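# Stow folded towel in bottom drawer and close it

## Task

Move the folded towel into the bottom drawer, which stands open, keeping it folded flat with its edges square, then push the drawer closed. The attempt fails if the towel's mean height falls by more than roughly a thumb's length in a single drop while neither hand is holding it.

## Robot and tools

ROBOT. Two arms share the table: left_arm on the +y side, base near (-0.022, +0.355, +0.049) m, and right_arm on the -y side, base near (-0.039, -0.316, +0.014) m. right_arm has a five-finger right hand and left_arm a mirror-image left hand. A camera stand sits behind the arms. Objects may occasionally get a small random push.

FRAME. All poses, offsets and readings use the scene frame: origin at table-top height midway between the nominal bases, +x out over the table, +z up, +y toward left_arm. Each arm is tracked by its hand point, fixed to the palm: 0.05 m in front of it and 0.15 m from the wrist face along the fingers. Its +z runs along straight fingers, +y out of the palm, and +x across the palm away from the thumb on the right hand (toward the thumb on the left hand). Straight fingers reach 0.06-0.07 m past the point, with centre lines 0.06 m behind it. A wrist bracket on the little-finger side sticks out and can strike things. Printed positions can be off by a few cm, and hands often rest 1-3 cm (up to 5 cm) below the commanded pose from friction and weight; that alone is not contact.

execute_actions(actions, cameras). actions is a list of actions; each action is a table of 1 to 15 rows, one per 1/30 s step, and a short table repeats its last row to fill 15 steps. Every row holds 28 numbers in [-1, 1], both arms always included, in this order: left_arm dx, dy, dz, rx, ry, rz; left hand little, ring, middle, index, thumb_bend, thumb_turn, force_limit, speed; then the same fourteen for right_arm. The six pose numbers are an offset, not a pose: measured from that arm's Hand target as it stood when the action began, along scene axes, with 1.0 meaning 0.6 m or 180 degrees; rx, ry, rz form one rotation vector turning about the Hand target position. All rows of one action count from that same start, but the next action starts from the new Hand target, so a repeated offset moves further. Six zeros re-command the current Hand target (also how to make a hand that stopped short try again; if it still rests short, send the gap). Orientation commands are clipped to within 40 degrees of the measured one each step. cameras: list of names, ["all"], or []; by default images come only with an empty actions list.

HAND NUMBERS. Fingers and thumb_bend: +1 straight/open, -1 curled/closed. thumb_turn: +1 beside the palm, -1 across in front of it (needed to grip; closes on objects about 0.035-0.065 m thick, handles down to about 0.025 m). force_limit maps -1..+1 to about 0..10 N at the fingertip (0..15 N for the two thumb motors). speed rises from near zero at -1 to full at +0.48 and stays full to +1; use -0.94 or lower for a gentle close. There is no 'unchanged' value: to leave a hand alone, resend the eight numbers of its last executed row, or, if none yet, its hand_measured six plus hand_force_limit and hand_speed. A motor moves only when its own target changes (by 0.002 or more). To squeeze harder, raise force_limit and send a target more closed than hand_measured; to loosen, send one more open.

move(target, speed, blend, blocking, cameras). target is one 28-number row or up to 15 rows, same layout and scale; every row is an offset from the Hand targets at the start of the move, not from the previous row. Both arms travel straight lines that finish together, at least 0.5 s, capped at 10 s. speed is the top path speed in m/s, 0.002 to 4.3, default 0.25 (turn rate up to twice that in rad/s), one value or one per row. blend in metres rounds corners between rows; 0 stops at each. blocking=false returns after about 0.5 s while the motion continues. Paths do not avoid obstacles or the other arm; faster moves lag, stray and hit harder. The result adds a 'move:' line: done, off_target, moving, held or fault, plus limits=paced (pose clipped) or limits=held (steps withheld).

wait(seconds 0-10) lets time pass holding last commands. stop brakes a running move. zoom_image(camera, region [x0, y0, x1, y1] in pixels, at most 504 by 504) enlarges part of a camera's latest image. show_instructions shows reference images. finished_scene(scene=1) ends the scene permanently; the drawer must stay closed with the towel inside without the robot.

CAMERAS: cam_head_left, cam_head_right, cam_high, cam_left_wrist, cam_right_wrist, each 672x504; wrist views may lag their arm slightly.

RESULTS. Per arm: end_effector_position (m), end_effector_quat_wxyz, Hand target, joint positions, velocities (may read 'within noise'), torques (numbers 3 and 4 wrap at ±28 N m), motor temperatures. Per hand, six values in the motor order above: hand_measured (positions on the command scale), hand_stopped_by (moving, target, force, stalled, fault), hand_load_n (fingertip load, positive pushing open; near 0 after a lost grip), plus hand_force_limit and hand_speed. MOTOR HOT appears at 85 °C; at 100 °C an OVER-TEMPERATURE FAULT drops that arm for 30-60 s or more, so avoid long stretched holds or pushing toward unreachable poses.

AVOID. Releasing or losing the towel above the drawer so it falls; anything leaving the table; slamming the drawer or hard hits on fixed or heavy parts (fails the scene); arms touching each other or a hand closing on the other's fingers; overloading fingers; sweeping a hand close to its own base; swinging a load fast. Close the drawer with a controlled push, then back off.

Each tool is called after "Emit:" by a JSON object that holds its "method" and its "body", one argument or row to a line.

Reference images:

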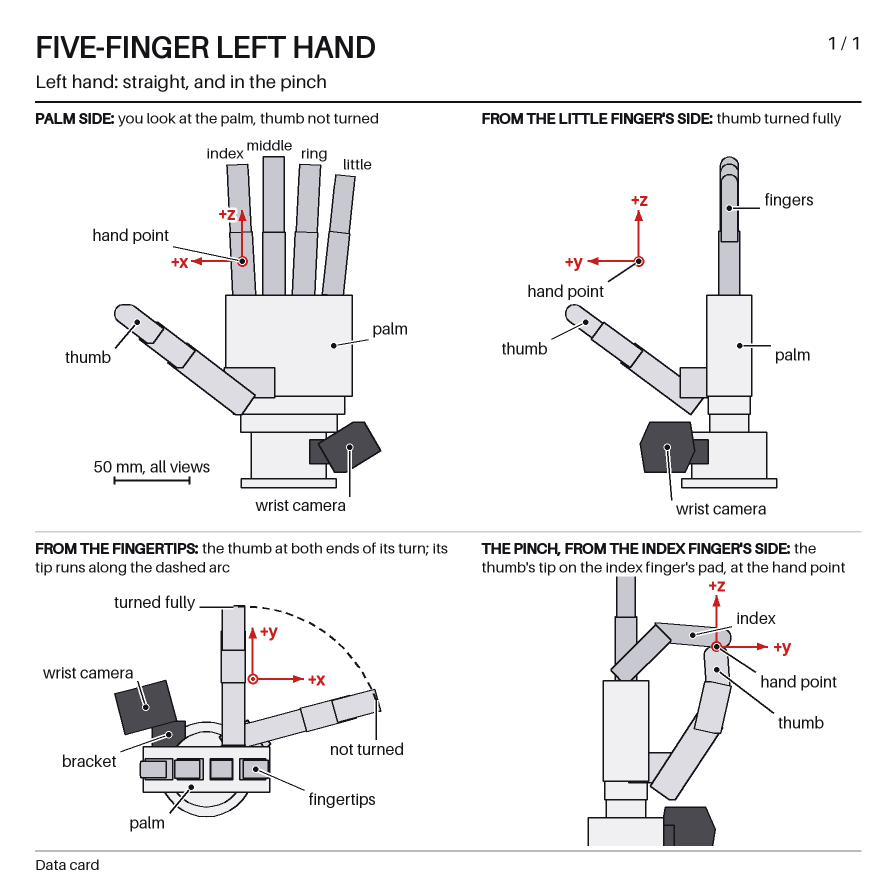

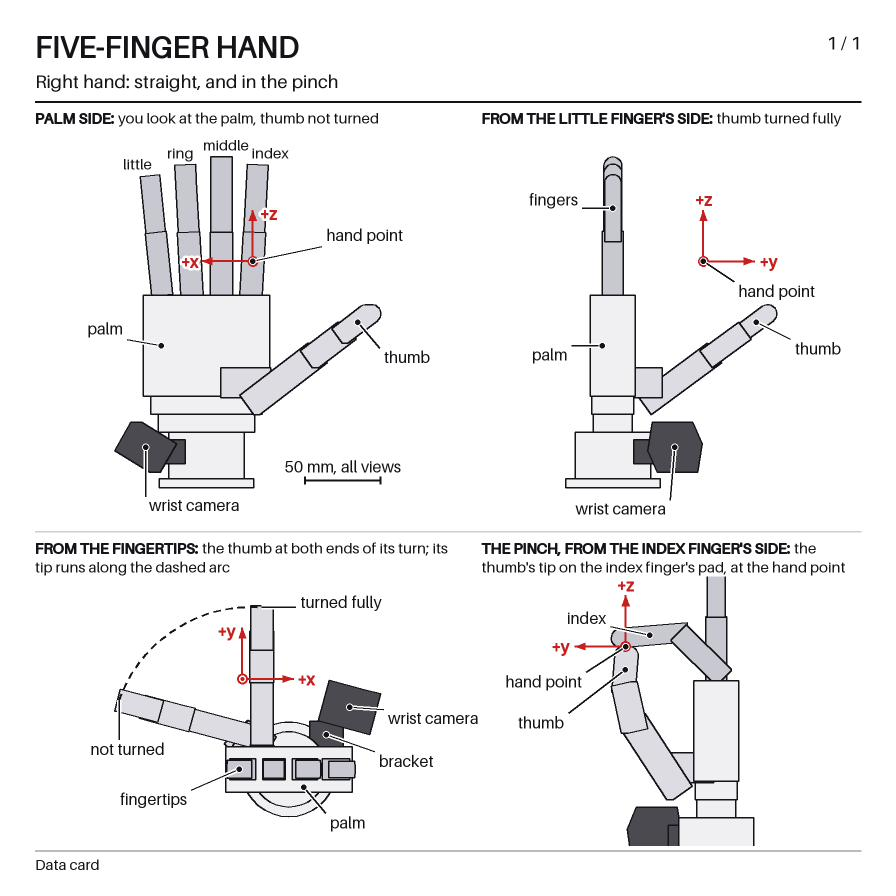

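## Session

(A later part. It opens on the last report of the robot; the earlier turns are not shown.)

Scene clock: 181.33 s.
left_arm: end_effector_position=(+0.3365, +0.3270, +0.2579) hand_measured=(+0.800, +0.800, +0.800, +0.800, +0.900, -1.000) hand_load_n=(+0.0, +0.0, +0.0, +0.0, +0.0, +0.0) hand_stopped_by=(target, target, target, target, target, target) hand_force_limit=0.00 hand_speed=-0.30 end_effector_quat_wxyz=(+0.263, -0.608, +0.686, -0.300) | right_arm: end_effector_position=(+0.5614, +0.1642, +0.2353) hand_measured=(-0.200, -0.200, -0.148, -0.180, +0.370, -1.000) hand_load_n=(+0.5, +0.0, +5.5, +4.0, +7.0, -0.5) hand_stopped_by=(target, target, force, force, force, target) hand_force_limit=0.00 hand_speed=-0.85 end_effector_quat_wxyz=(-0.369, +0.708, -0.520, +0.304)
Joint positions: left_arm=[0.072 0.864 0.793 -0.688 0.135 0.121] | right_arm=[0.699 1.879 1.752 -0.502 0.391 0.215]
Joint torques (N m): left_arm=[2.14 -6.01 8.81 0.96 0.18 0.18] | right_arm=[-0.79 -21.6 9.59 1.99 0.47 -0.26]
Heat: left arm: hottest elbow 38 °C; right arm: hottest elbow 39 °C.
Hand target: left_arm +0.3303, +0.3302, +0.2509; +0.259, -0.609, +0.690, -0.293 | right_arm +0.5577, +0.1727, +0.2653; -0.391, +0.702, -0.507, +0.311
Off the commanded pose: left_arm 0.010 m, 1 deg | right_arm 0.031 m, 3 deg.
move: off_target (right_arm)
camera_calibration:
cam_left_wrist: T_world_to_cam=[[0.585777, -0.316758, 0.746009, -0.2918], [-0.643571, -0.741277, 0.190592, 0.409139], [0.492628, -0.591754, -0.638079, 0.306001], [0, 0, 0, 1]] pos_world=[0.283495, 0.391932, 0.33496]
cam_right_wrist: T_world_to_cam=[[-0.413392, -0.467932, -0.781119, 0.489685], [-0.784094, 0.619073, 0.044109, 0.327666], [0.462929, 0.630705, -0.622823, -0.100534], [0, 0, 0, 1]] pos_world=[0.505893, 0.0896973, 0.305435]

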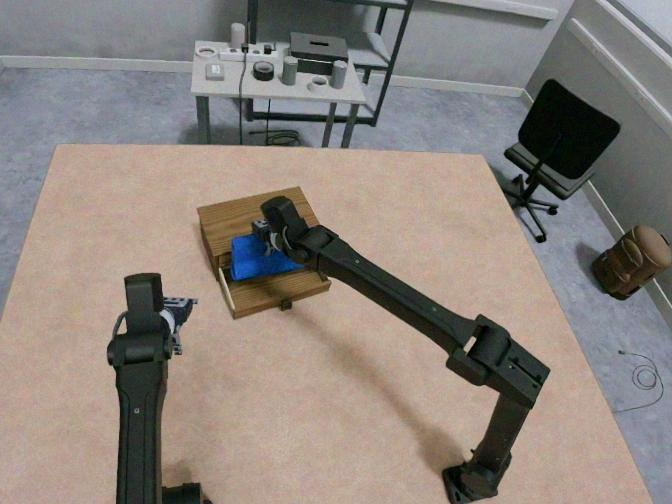

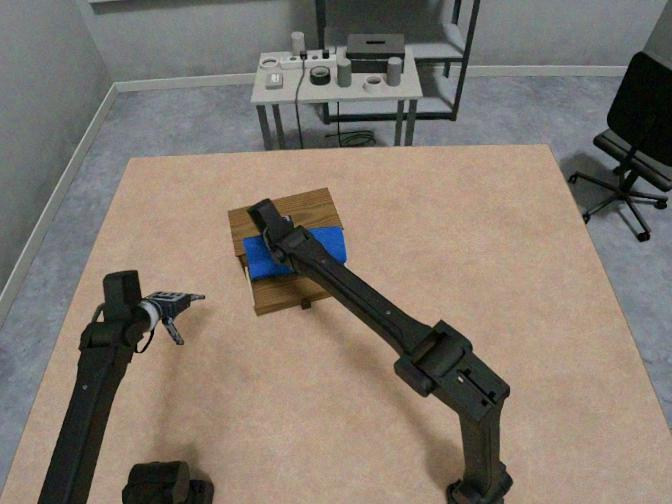

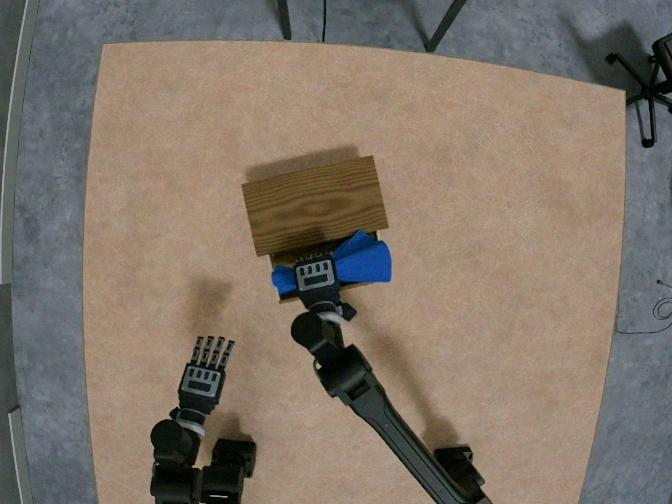

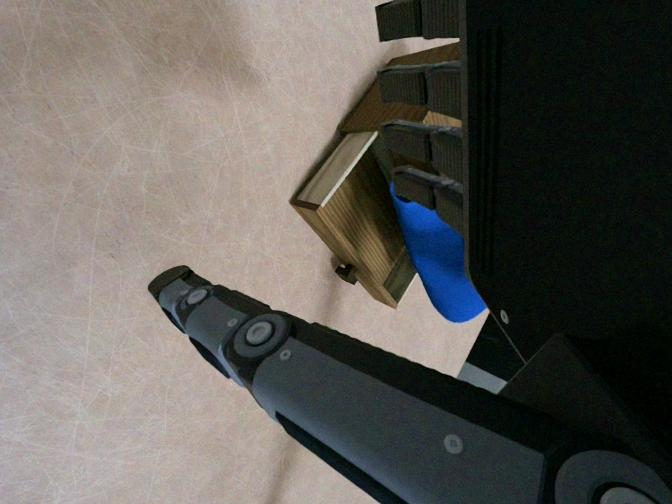

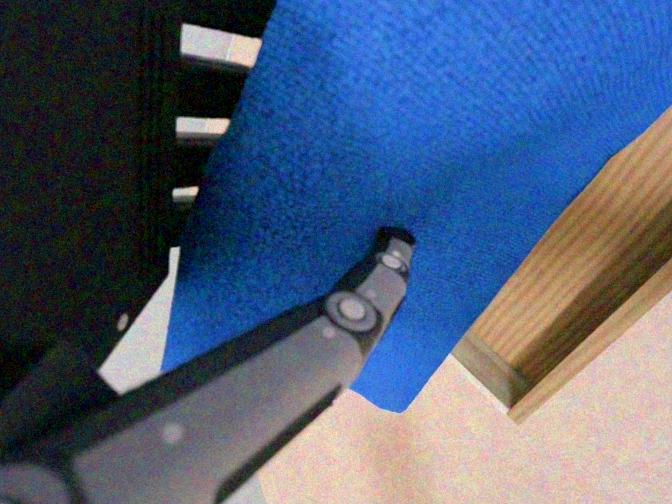

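Emit:
{"method": "move", "body": {
  "target": [0,0,0,0,0,0,0.8,0.8,0.8,0.8,0.9,-1,0,-0.3,0.005,0.0133,-0.09,0,0,0.0278,-0.2,-0.2,-0.25,-0.2,-0.2,-1,0,-0.85],
  "speed": 0.08,
  "cameras": ["all"]
}}

Emit:
{"method": "zoom_image", "body": {
  "camera": "cam_high",
  "region": [240, 210, 430, 330]
}}

Emit:
{"method": "zoom_image", "body": {
  "camera": "cam_head_left",
  "region": [190, 170, 360, 330]
}}

Emit:
{"method": "zoom_image", "body": {
  "camera": "cam_left_wrist",
  "region": [280, 100, 500, 350]
}}

Scene clock: 184.80 s.
left_arm: end_effector_position=(+0.3365, +0.3270, +0.2579) hand_measured=(+0.800, +0.800, +0.800, +0.800, +0.900, -1.000) hand_load_n=(+0.0, +0.0, +0.0, +0.0, +0.0, +0.0) hand_stopped_by=(target, target, target, target, target, target) hand_force_limit=0.00 hand_speed=-0.30 end_effector_quat_wxyz=(+0.263, -0.608, +0.686, -0.300) | right_arm: end_effector_position=(+0.5565, +0.1765, +0.2048) hand_measured=(-0.200, -0.200, -0.148, -0.180, +0.370, -1.000) hand_load_n=(+0.0, +0.0, +5.0, +3.5, +6.5, +0.0) hand_stopped_by=(target, target, force, force, force, target) hand_force_limit=0.00 hand_speed=-0.85 end_effector_quat_wxyz=(-0.396, +0.725, -0.485, +0.289)
Joint positions: left_arm=[0.072 0.864 0.793 -0.688 0.135 0.121] | right_arm=[0.699 1.883 1.658 -0.354 0.313 0.158]
Joint torques (N m): left_arm=[2.14 -5.95 8.81 0.96 0.18 0.18] | right_arm=[-1.67 -19.19 9.51 2.18 0.11 -0.24]
Heat: left arm: hottest elbow 38 °C; right arm: hottest elbow 39 °C.
Hand target: left_arm +0.3303, +0.3302, +0.2509; +0.259, -0.609, +0.690, -0.293 | right_arm +0.5607, +0.1808, +0.2112; -0.405, +0.724, -0.476, +0.294
Off the commanded pose: left_arm 0.010 m, 1 deg | right_arm 0.009 m, 2 deg.
move: done
camera_calibration:
cam_left_wrist: T_world_to_cam=[[0.585777, -0.316758, 0.746009, -0.2918], [-0.643571, -0.741277, 0.190592, 0.409139], [0.492628, -0.591754, -0.638079, 0.306001], [0, 0, 0, 1]] pos_world=[0.283495, 0.391932, 0.33496]
cam_right_wrist: T_world_to_cam=[[-0.350064, -0.487803, -0.79969, 0.44159], [-0.840014, 0.541263, 0.0375509, 0.3637], [0.414525, 0.684896, -0.599238, -0.112486], [0, 0, 0, 1]] pos_world=[0.506726, 0.0955925, 0.272072]

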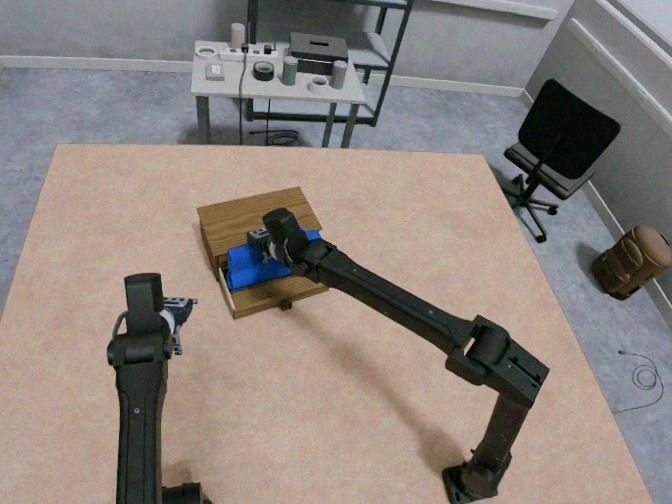

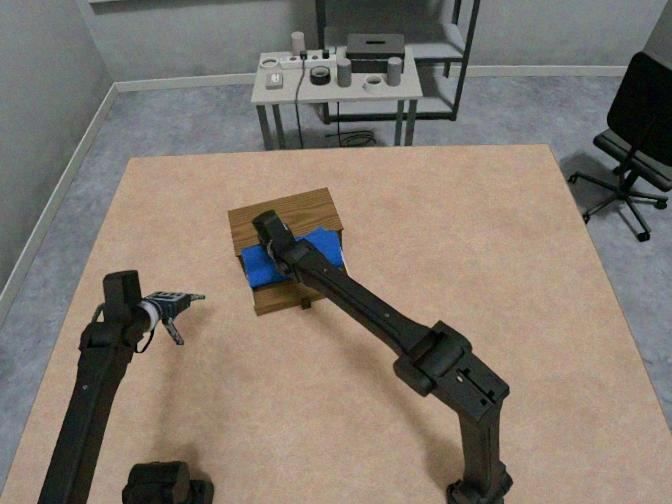

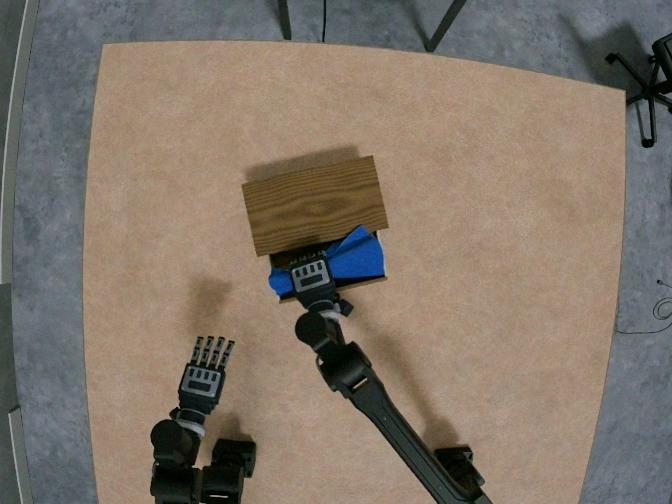

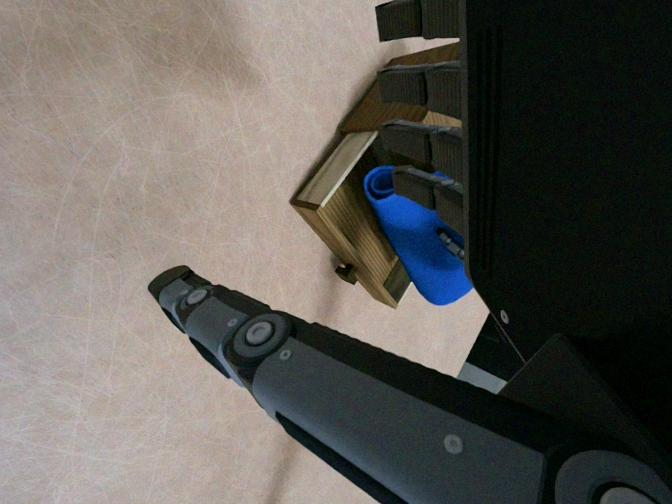

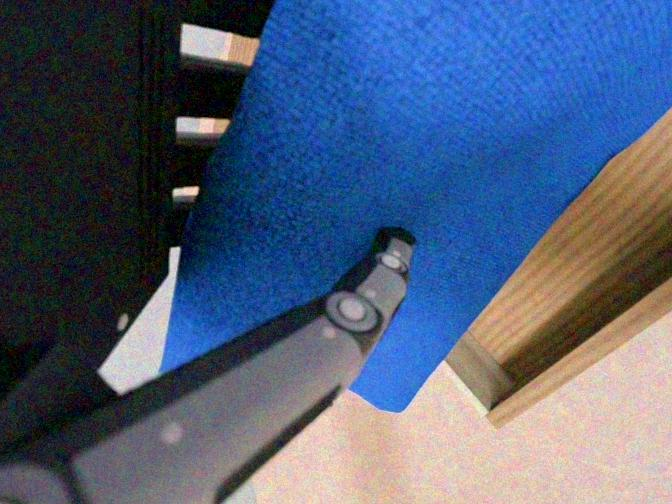

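Scaled by 2.653 from the camera's 672x504 image, which has a finer 960x720 frame.

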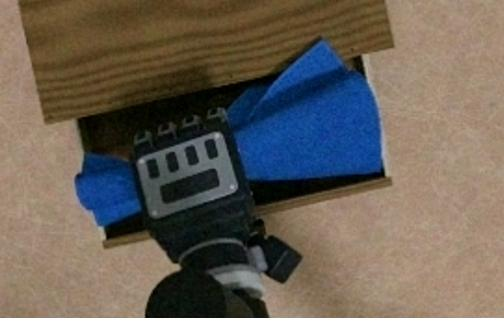

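Scaled by 2.965 from the camera's 672x504 image, which has a finer 960x720 frame.

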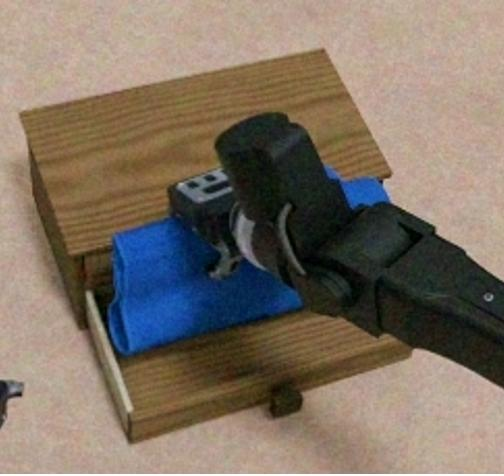

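Scaled by 2.016 from the camera's 672x504 image, which has a finer 960x720 frame.

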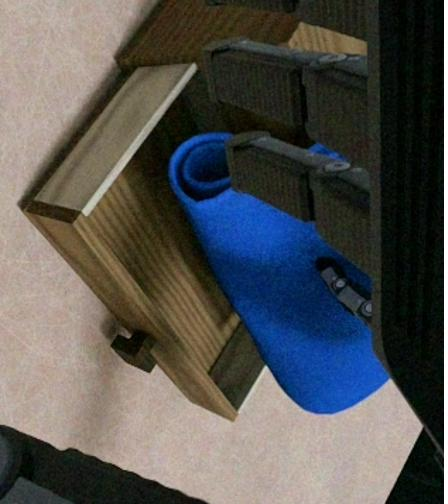

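Emit:
{"method": "execute_actions", "body": {
  "actions": [],
  "cameras": ["all"]
}}

Scene clock: 186.47 s.
left_arm: end_effector_position=(+0.3365, +0.3270, +0.2579) hand_measured=(+0.800, +0.800, +0.800, +0.800, +0.900, -1.000) hand_load_n=(+0.0, +0.0, +0.0, +0.0, +0.0, +0.0) hand_stopped_by=(target, target, target, target, target, target) hand_force_limit=0.00 hand_speed=-0.30 end_effector_quat_wxyz=(+0.263, -0.608, +0.686, -0.300) | right_arm: end_effector_position=(+0.5565, +0.1765, +0.2048) hand_measured=(-0.200, -0.200, -0.148, -0.180, +0.370, -1.000) hand_load_n=(+0.0, +0.0, +5.0, +3.5, +6.5, -0.5) hand_stopped_by=(target, target, force, force, force, target) hand_force_limit=0.00 hand_speed=-0.85 end_effector_quat_wxyz=(-0.396, +0.725, -0.485, +0.289)
Joint positions: left_arm=[0.072 0.864 0.793 -0.688 0.135 0.121] | right_arm=[0.699 1.883 1.658 -0.353 0.313 0.157]
Joint velocities: within noise
Joint torques (N m): left_arm=[2.14 -6.01 8.8 0.98 0.18 0.18] | right_arm=[-1.61 -19.19 9.5 2.1 0.12 -0.26]
Motor temperatures (°C): left_arm=[28 28 38 29 27 27] | right_arm=[30 30 39 29 27 26]
Heat: left arm: hottest elbow 38 °C; right arm: hottest elbow 39 °C.
Hand target: left_arm +0.3303, +0.3302, +0.2509; +0.259, -0.609, +0.690, -0.293 | right_arm +0.5607, +0.1808, +0.2112; -0.405, +0.723, -0.476, +0.294
Off the commanded pose: left_arm 0.010 m, 1 deg | right_arm 0.009 m, 2 deg.
camera_calibration:
cam_left_wrist: T_world_to_cam=[[0.585777, -0.316758, 0.746009, -0.2918], [-0.643571, -0.741277, 0.190592, 0.409139], [0.492628, -0.591754, -0.638079, 0.306001], [0, 0, 0, 1]] pos_world=[0.283495, 0.391932, 0.33496]
cam_right_wrist: T_world_to_cam=[[-0.349461, -0.488242, -0.799686, 0.441441], [-0.840251, 0.54094, 0.0369209, 0.364102], [0.414555, 0.684839, -0.599283, -0.112465], [0, 0, 0, 1]] pos_world=[0.506826, 0.095593, 0.272172]

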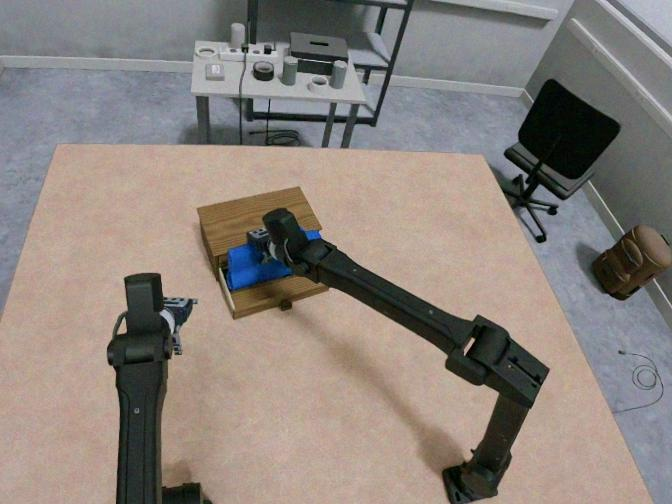

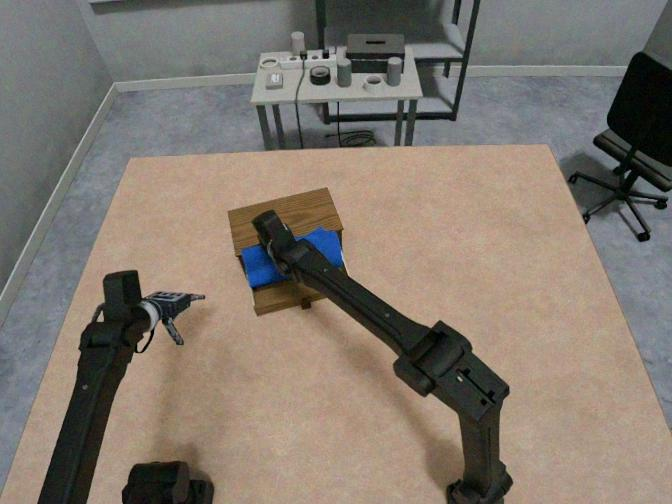

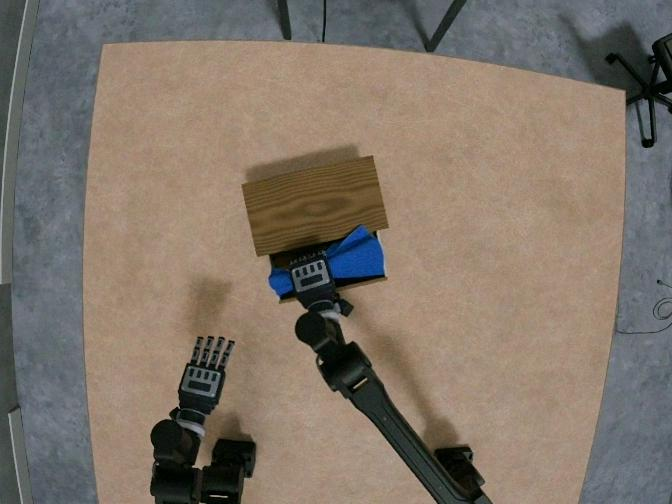

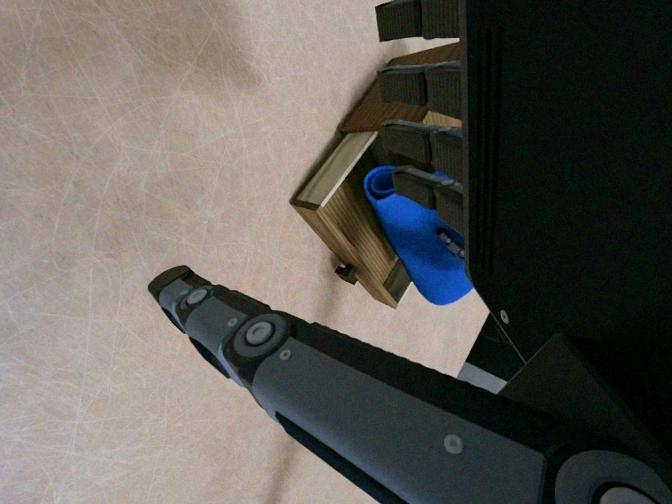

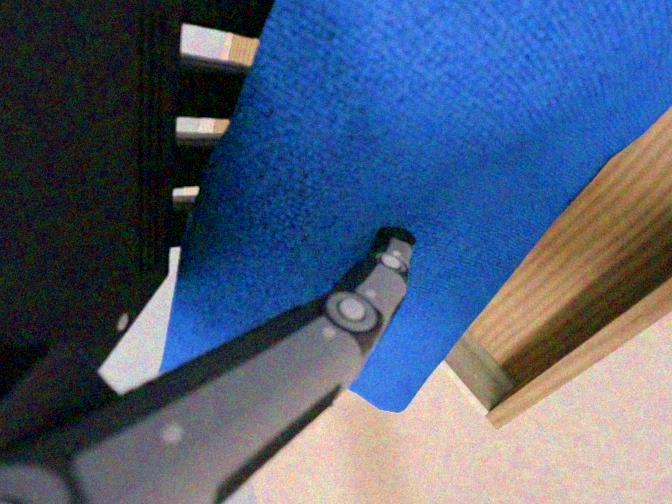

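Emit:
{"method": "zoom_image", "body": {
  "camera": "cam_high",
  "region": [240, 210, 430, 330]
}}

Emit:
{"method": "zoom_image", "body": {
  "camera": "cam_head_right",
  "region": [210, 170, 370, 330]
}}

Emit:
{"method": "zoom_image", "body": {
  "camera": "cam_left_wrist",
  "region": [270, 60, 490, 330]
}}

Scaled by 2.653 from the camera's 672x504 image, which has a finer 960x720 frame.

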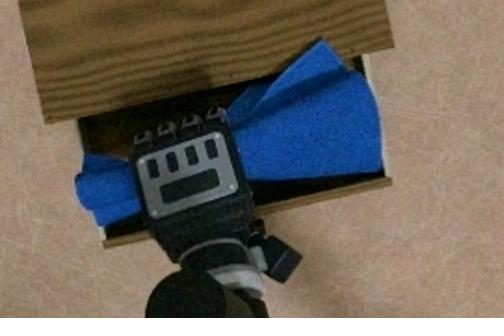

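Scaled by 3.150 from the camera's 672x504 image, which has a finer 960x720 frame.

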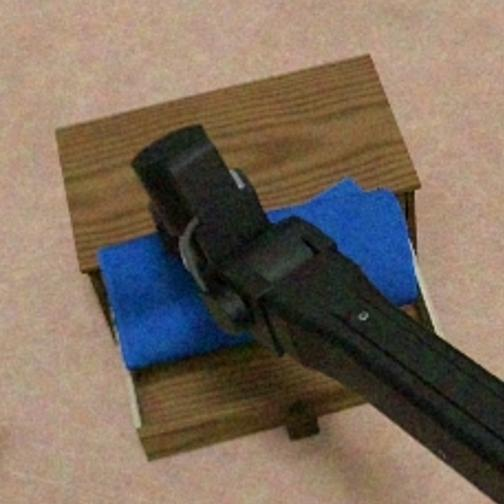

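Scaled by 1.867 from the camera's 672x504 image, which has a finer 960x720 frame.

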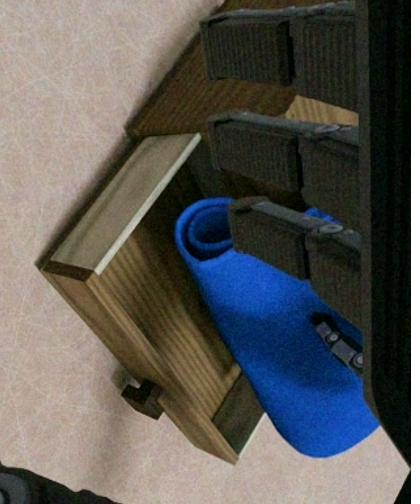

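Emit:
{"method": "move", "body": {
  "target": [0,0,0,0,0,0,0.8,0.8,0.8,0.8,0.9,-1,0,-0.3,-0.008,-0.0023,-0.02,-0.0198,-0.052,0.0167,-0.2,-0.2,-0.25,-0.2,-0.2,-1,0,-0.85],
  "speed": 0.06,
  "cameras": ["cam_high","cam_head_right","cam_left_wrist"]
}}

Scene clock: 199.93 s.
left_arm: end_effector_position=(+0.3365, +0.3270, +0.2579) hand_measured=(+0.800, +0.800, +0.800, +0.800, +0.900, -1.000) hand_load_n=(+0.0, +0.0, +0.0, +0.0, +0.0, +0.0) hand_stopped_by=(target, target, target, target, target, target) hand_force_limit=0.00 hand_speed=-0.30 end_effector_quat_wxyz=(+0.263, -0.608, +0.686, -0.300) | right_arm: end_effector_position=(+0.5582, +0.1693, +0.1699) hand_measured=(-0.200, -0.200, -0.148, -0.180, +0.370, -1.000) hand_load_n=(+0.0, +0.0, +5.0, +3.5, +6.5, +0.0) hand_stopped_by=(target, target, force, force, force, target) hand_force_limit=0.00 hand_speed=-0.85 end_effector_quat_wxyz=(-0.406, +0.730, -0.426, +0.346)
Joint positions: left_arm=[0.072 0.864 0.793 -0.688 0.135 0.121] | right_arm=[0.713 1.883 1.513 -0.107 0.357 0.001]
Joint torques (N m): left_arm=[2.14 -6.01 8.81 0.96 0.19 0.18] | right_arm=[-0.73 -21.13 9.11 2.18 0.4 -0.27]
Heat: left arm: hottest elbow 38 °C; right arm: hottest elbow 38 °C.
Hand target: left_arm +0.3303, +0.3302, +0.2509; +0.259, -0.609, +0.690, -0.293 | right_arm +0.5559, +0.1794, +0.1992; -0.427, +0.722, -0.413, +0.356
Off the commanded pose: left_arm 0.010 m, 1 deg | right_arm 0.031 m, 3 deg.
move: off_target (right_arm)
camera_calibration:
cam_left_wrist: T_world_to_cam=[[0.585777, -0.316758, 0.746009, -0.2918], [-0.643571, -0.741277, 0.190592, 0.409139], [0.492628, -0.591754, -0.638079, 0.306001], [0, 0, 0, 1]] pos_world=[0.283495, 0.391932, 0.33496]
Images, in order (width x height): cam_head_right 672x504, cam_high 672x504, cam_left_wrist 672x504.

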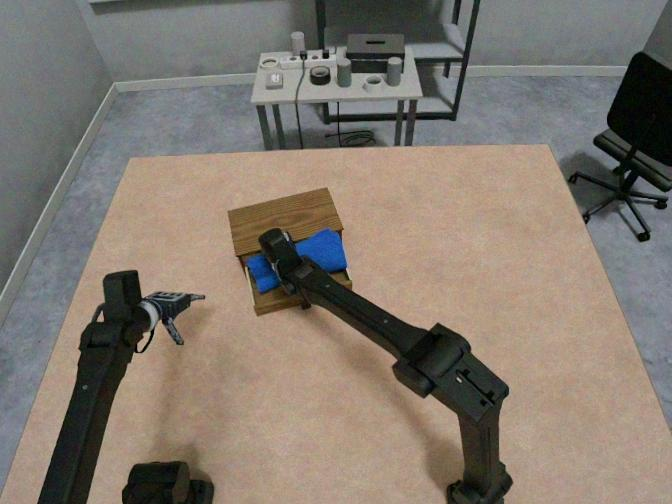

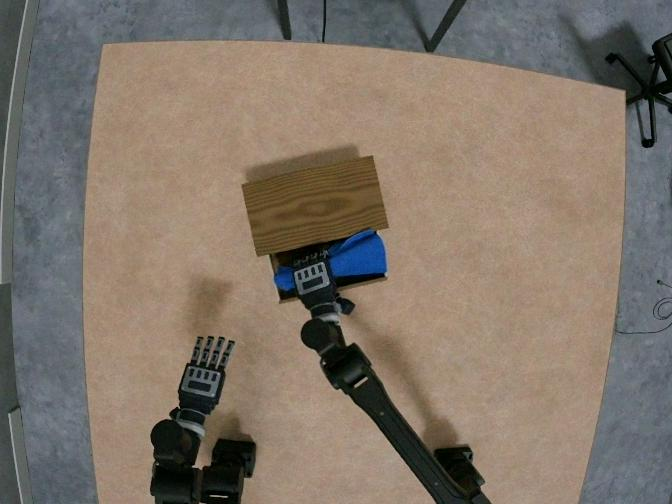

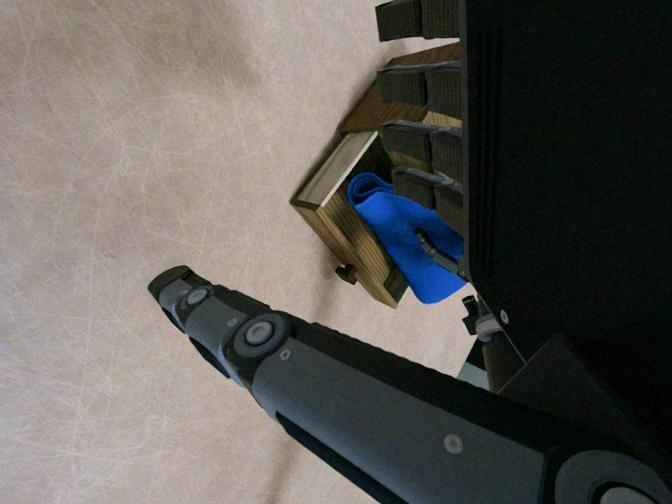

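Emit:
{"method": "zoom_image", "body": {
  "camera": "cam_high",
  "region": [240, 210, 430, 330]
}}

Emit:
{"method": "zoom_image", "body": {
  "camera": "cam_head_right",
  "region": [210, 170, 370, 330]
}}

Emit:
{"method": "zoom_image", "body": {
  "camera": "cam_left_wrist",
  "region": [270, 60, 490, 330]
}}

Scaled by 2.653 from the camera's 672x504 image, which has a finer 960x720 frame.

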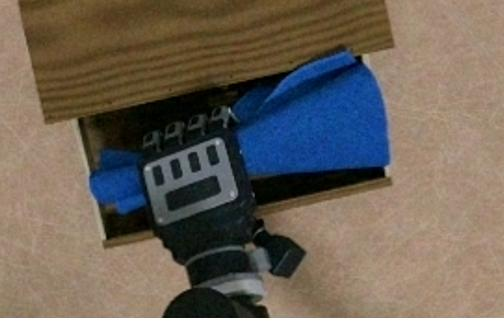

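Scaled by 3.150 from the camera's 672x504 image, which has a finer 960x720 frame.

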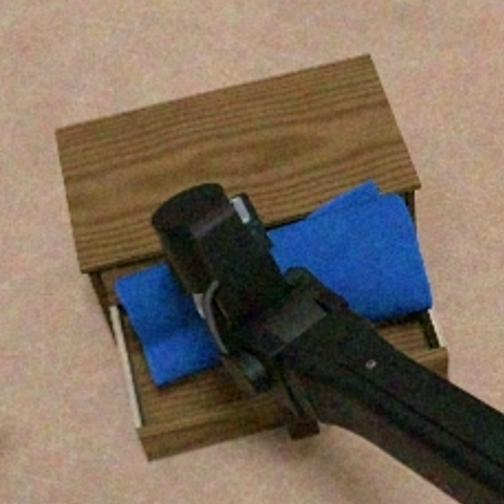

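Scaled by 1.867 from the camera's 672x504 image, which has a finer 960x720 frame.

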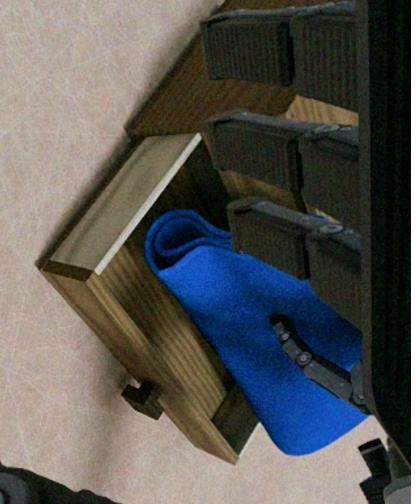

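Emit:
{"method": "move", "body": {
  "target": [0,0,0,0,0,0,0.8,0.8,0.8,0.8,0.9,-1,0,-0.3,-0.0115,0.0035,-0.075,0,0,0,-0.2,-0.2,-0.25,-0.2,-0.2,-1,0,-0.85],
  "speed": 0.06,
  "cameras": ["cam_high","cam_head_right","cam_left_wrist"]
}}

Emit:
{"method": "zoom_image", "body": {
  "camera": "cam_high",
  "region": [240, 210, 430, 330]
}}

Emit:
{"method": "zoom_image", "body": {
  "camera": "cam_head_right",
  "region": [210, 170, 370, 330]
}}

Emit:
{"method": "zoom_image", "body": {
  "camera": "cam_left_wrist",
  "region": [270, 60, 490, 330]
}}

Scene clock: 204.00 s.
left_arm: end_effector_position=(+0.3365, +0.3270, +0.2579) hand_measured=(+0.800, +0.800, +0.800, +0.800, +0.900, -1.000) hand_load_n=(+0.0, +0.0, -0.5, +0.0, +0.0, +0.0) hand_stopped_by=(target, target, target, target, target, target) hand_force_limit=0.00 hand_speed=-0.30 end_effector_quat_wxyz=(+0.263, -0.608, +0.686, -0.300) | right_arm: end_effector_position=(+0.5506, +0.1704, +0.1482) hand_measured=(-0.200, -0.200, -0.148, -0.180, +0.370, -1.000) hand_load_n=(+0.0, +0.0, +5.0, +3.5, +6.5, +0.0) hand_stopped_by=(target, target, force, force, force, target) hand_force_limit=0.00 hand_speed=-0.85 end_effector_quat_wxyz=(-0.418, +0.723, -0.423, +0.351)
Joint positions: left_arm=[0.072 0.864 0.793 -0.688 0.135 0.121] | right_arm=[0.723 1.888 1.441 0 0.365 0.001]
Joint torques (N m): left_arm=[2.14 -5.89 8.81 0.98 0.18 0.18] | right_arm=[-0.73 -18.43 8.88 2.32 0.44 -0.23]
Heat: left arm: hottest elbow 38 °C; right arm: hottest elbow 38 °C.
Hand target: left_arm +0.3303, +0.3302, +0.2509; +0.259, -0.609, +0.690, -0.293 | right_arm +0.5491, +0.1814, +0.1544; -0.427, +0.721, -0.413, +0.356
Off the commanded pose: left_arm 0.010 m, 1 deg | right_arm 0.013 m, 2 deg.
move: off_target (right_arm)
camera_calibration:
cam_left_wrist: T_world_to_cam=[[0.585777, -0.316758, 0.746009, -0.2918], [-0.643571, -0.741277, 0.190592, 0.409139], [0.492628, -0.591754, -0.638079, 0.306001], [0, 0, 0, 1]] pos_world=[0.283495, 0.391932, 0.33496]
Images, in order (width x height): cam_head_right 672x504, cam_high 672x504, cam_left_wrist 672x504.

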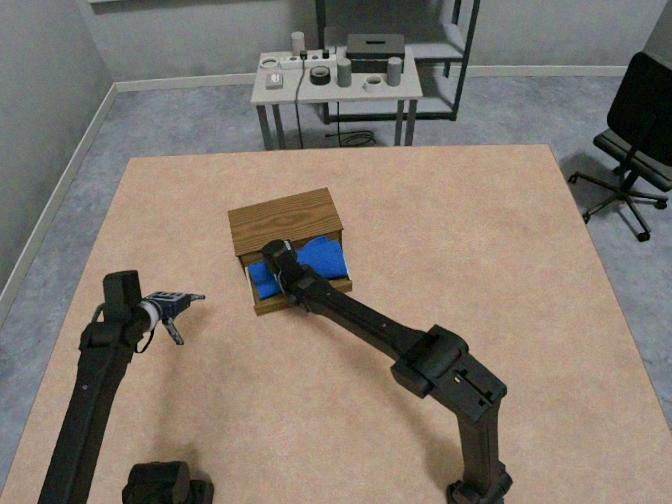

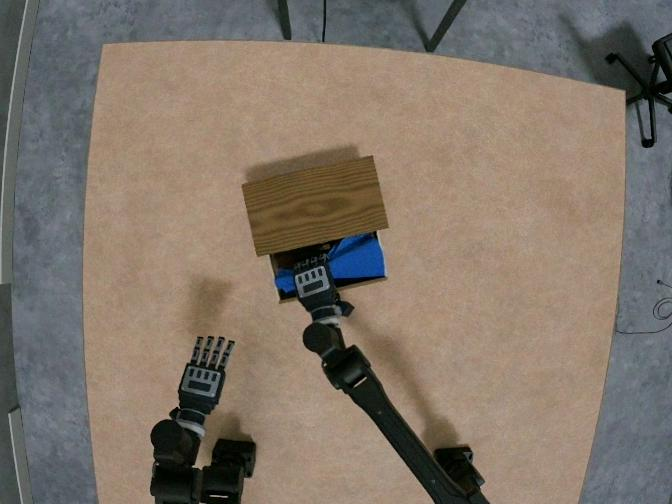

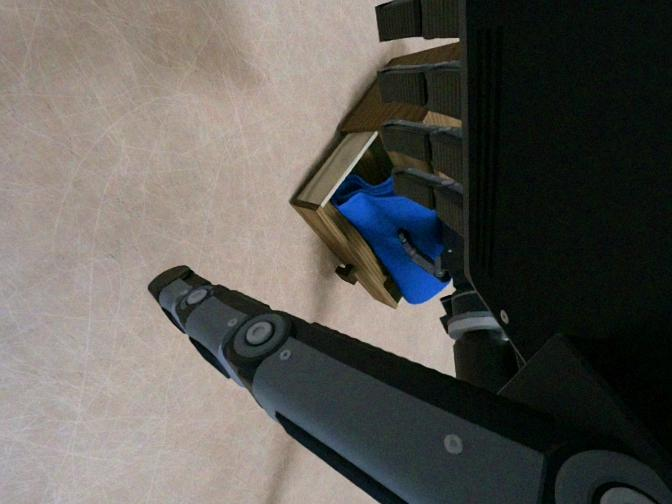

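Scaled by 2.653 from the camera's 672x504 image, which has a finer 960x720 frame.

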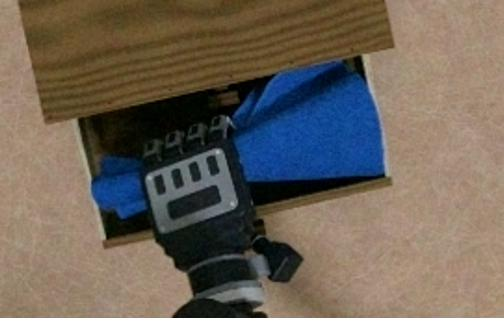

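Scaled by 3.150 from the camera's 672x504 image, which has a finer 960x720 frame.

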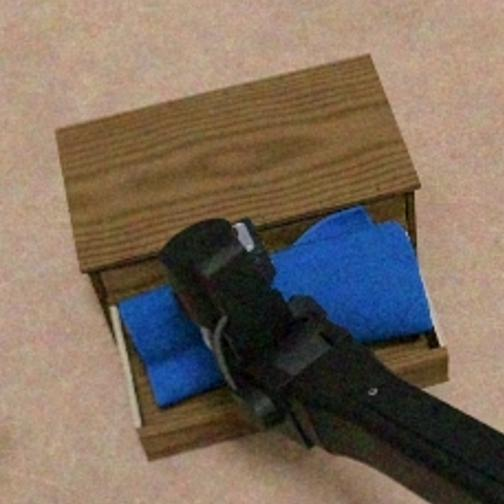

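Scaled by 1.867 from the camera's 672x504 image, which has a finer 960x720 frame.

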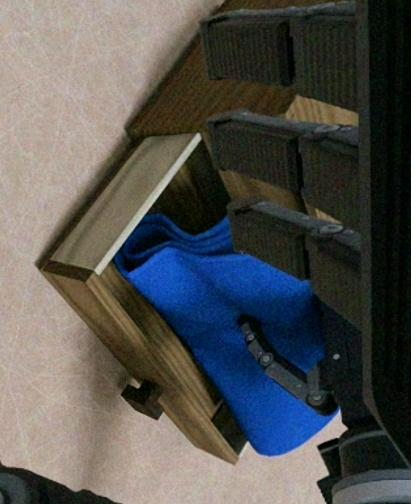

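Emit:
{"method": "move", "body": {
  "target": [0,0,0,0,0,0,0.8,0.8,0.8,0.8,0.9,-1,0,-0.3,-0.0125,0.0068,-0.015,0,0,0.0155,-0.2,-0.2,-0.25,-0.2,-0.2,-1,0,-0.85],
  "speed": 0.06,
  "cameras": ["cam_high","cam_head_right","cam_head_left","cam_left_wrist"]
}}

Emit:
{"method": "zoom_image", "body": {
  "camera": "cam_high",
  "region": [250, 215, 410, 315]
}}

Emit:
{"method": "zoom_image", "body": {
  "camera": "cam_head_right",
  "region": [220, 220, 370, 330]
}}

Emit:
{"method": "zoom_image", "body": {
  "camera": "cam_left_wrist",
  "region": [270, 60, 490, 330]
}}

Scene clock: 209.00 s.
left_arm: end_effector_position=(+0.3365, +0.3270, +0.2579) hand_measured=(+0.800, +0.800, +0.800, +0.800, +0.900, -1.000) hand_load_n=(+0.0, +0.0, +0.0, +0.0, +0.0, +0.0) hand_stopped_by=(target, target, target, target, target, target) hand_force_limit=0.00 hand_speed=-0.30 end_effector_quat_wxyz=(+0.263, -0.608, +0.686, -0.300) | right_arm: end_effector_position=(+0.5439, +0.1738, +0.1395) hand_measured=(-0.200, -0.200, -0.148, -0.180, +0.370, -1.000) hand_load_n=(+0.0, +0.0, +5.0, +3.5, +7.0, +0.0) hand_stopped_by=(target, target, force, force, force, target) hand_force_limit=0.00 hand_speed=-0.85 end_effector_quat_wxyz=(-0.426, +0.731, -0.409, +0.342)
Joint positions: left_arm=[0.072 0.864 0.793 -0.688 0.135 0.121] | right_arm=[0.724 1.888 1.413 0.035 0.329 -0.015]
Joint torques (N m): left_arm=[2.08 -5.95 8.81 0.96 0.18 0.18] | right_arm=[-0.79 -18.43 8.76 2.21 0.08 -0.29]
Heat: left arm: hottest elbow 38 °C; right arm: hottest elbow 38 °C.
Hand target: left_arm +0.3303, +0.3302, +0.2509; +0.259, -0.609, +0.690, -0.293 | right_arm +0.5417, +0.1854, +0.1455; -0.436, +0.731, -0.395, +0.346
Off the commanded pose: left_arm 0.010 m, 1 deg | right_arm 0.013 m, 2 deg.
move: off_target (right_arm)
camera_calibration:
cam_left_wrist: T_world_to_cam=[[0.585777, -0.316758, 0.746009, -0.2918], [-0.643571, -0.741277, 0.190592, 0.409139], [0.492628, -0.591754, -0.638079, 0.306001], [0, 0, 0, 1]] pos_world=[0.283495, 0.391932, 0.33496]
Images, in order (width x height): cam_head_left 672x504, cam_head_right 672x504, cam_high 672x504, cam_left_wrist 672x504.

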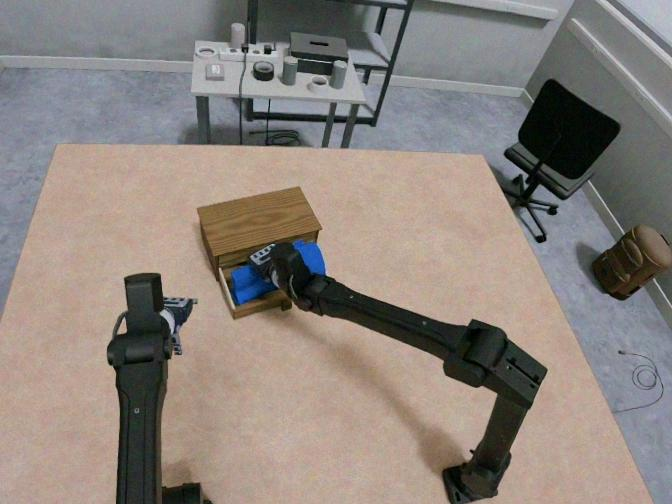

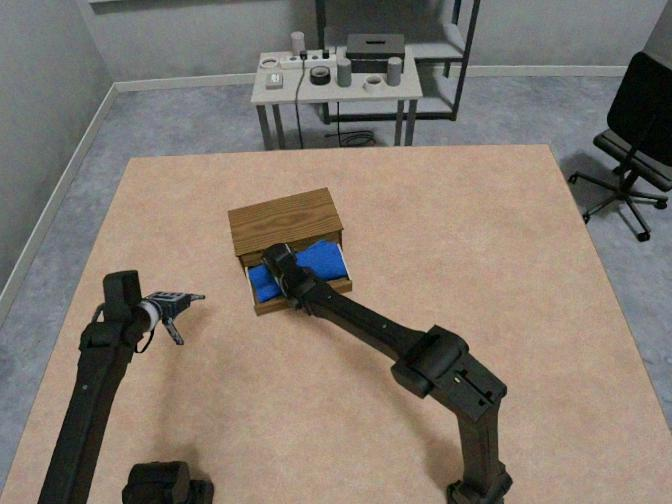

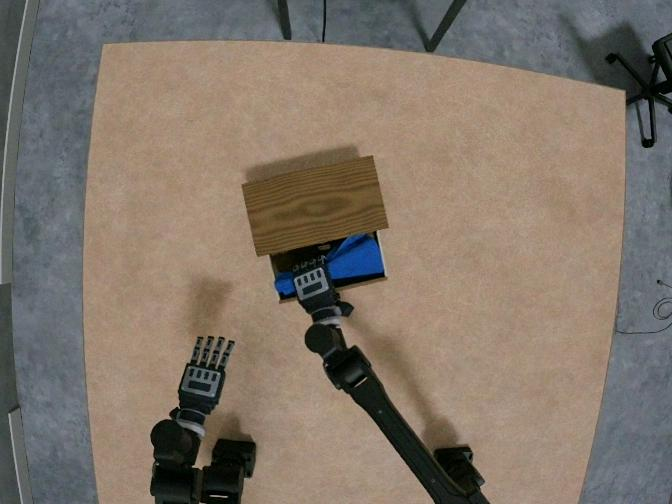

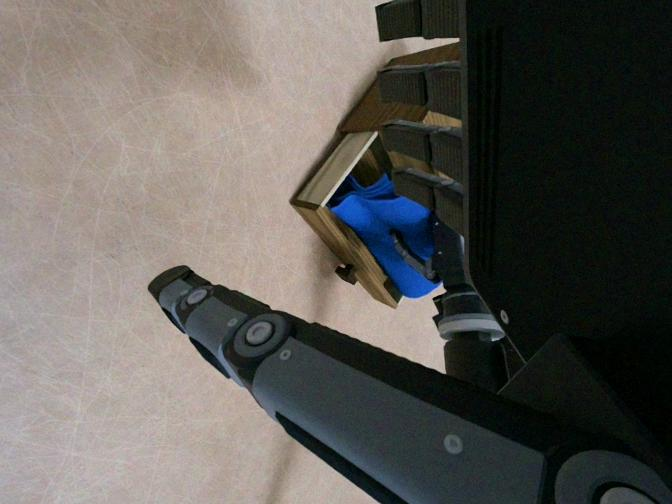

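Scaled by 3.150 from the camera's 672x504 image, which has a finer 960x720 frame.

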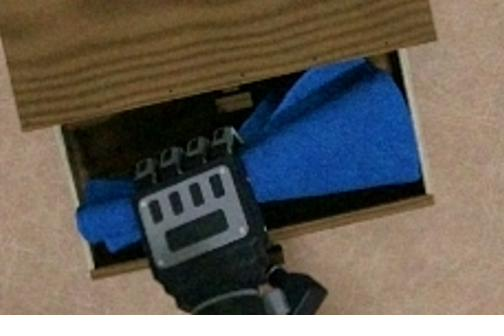

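Scaled by 3.360 from the camera's 672x504 image, which has a finer 960x720 frame.

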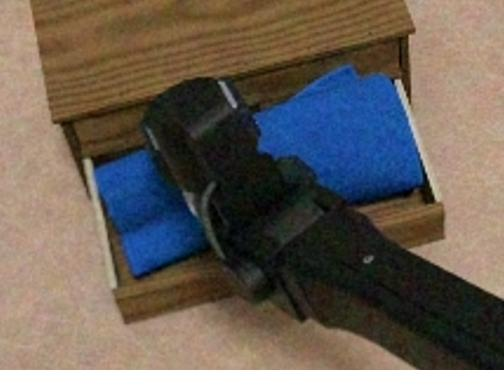

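Scaled by 1.867 from the camera's 672x504 image, which has a finer 960x720 frame.

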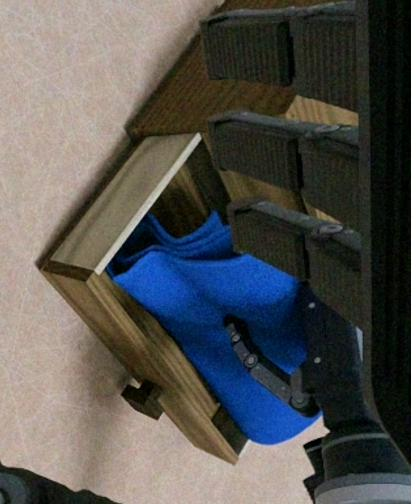

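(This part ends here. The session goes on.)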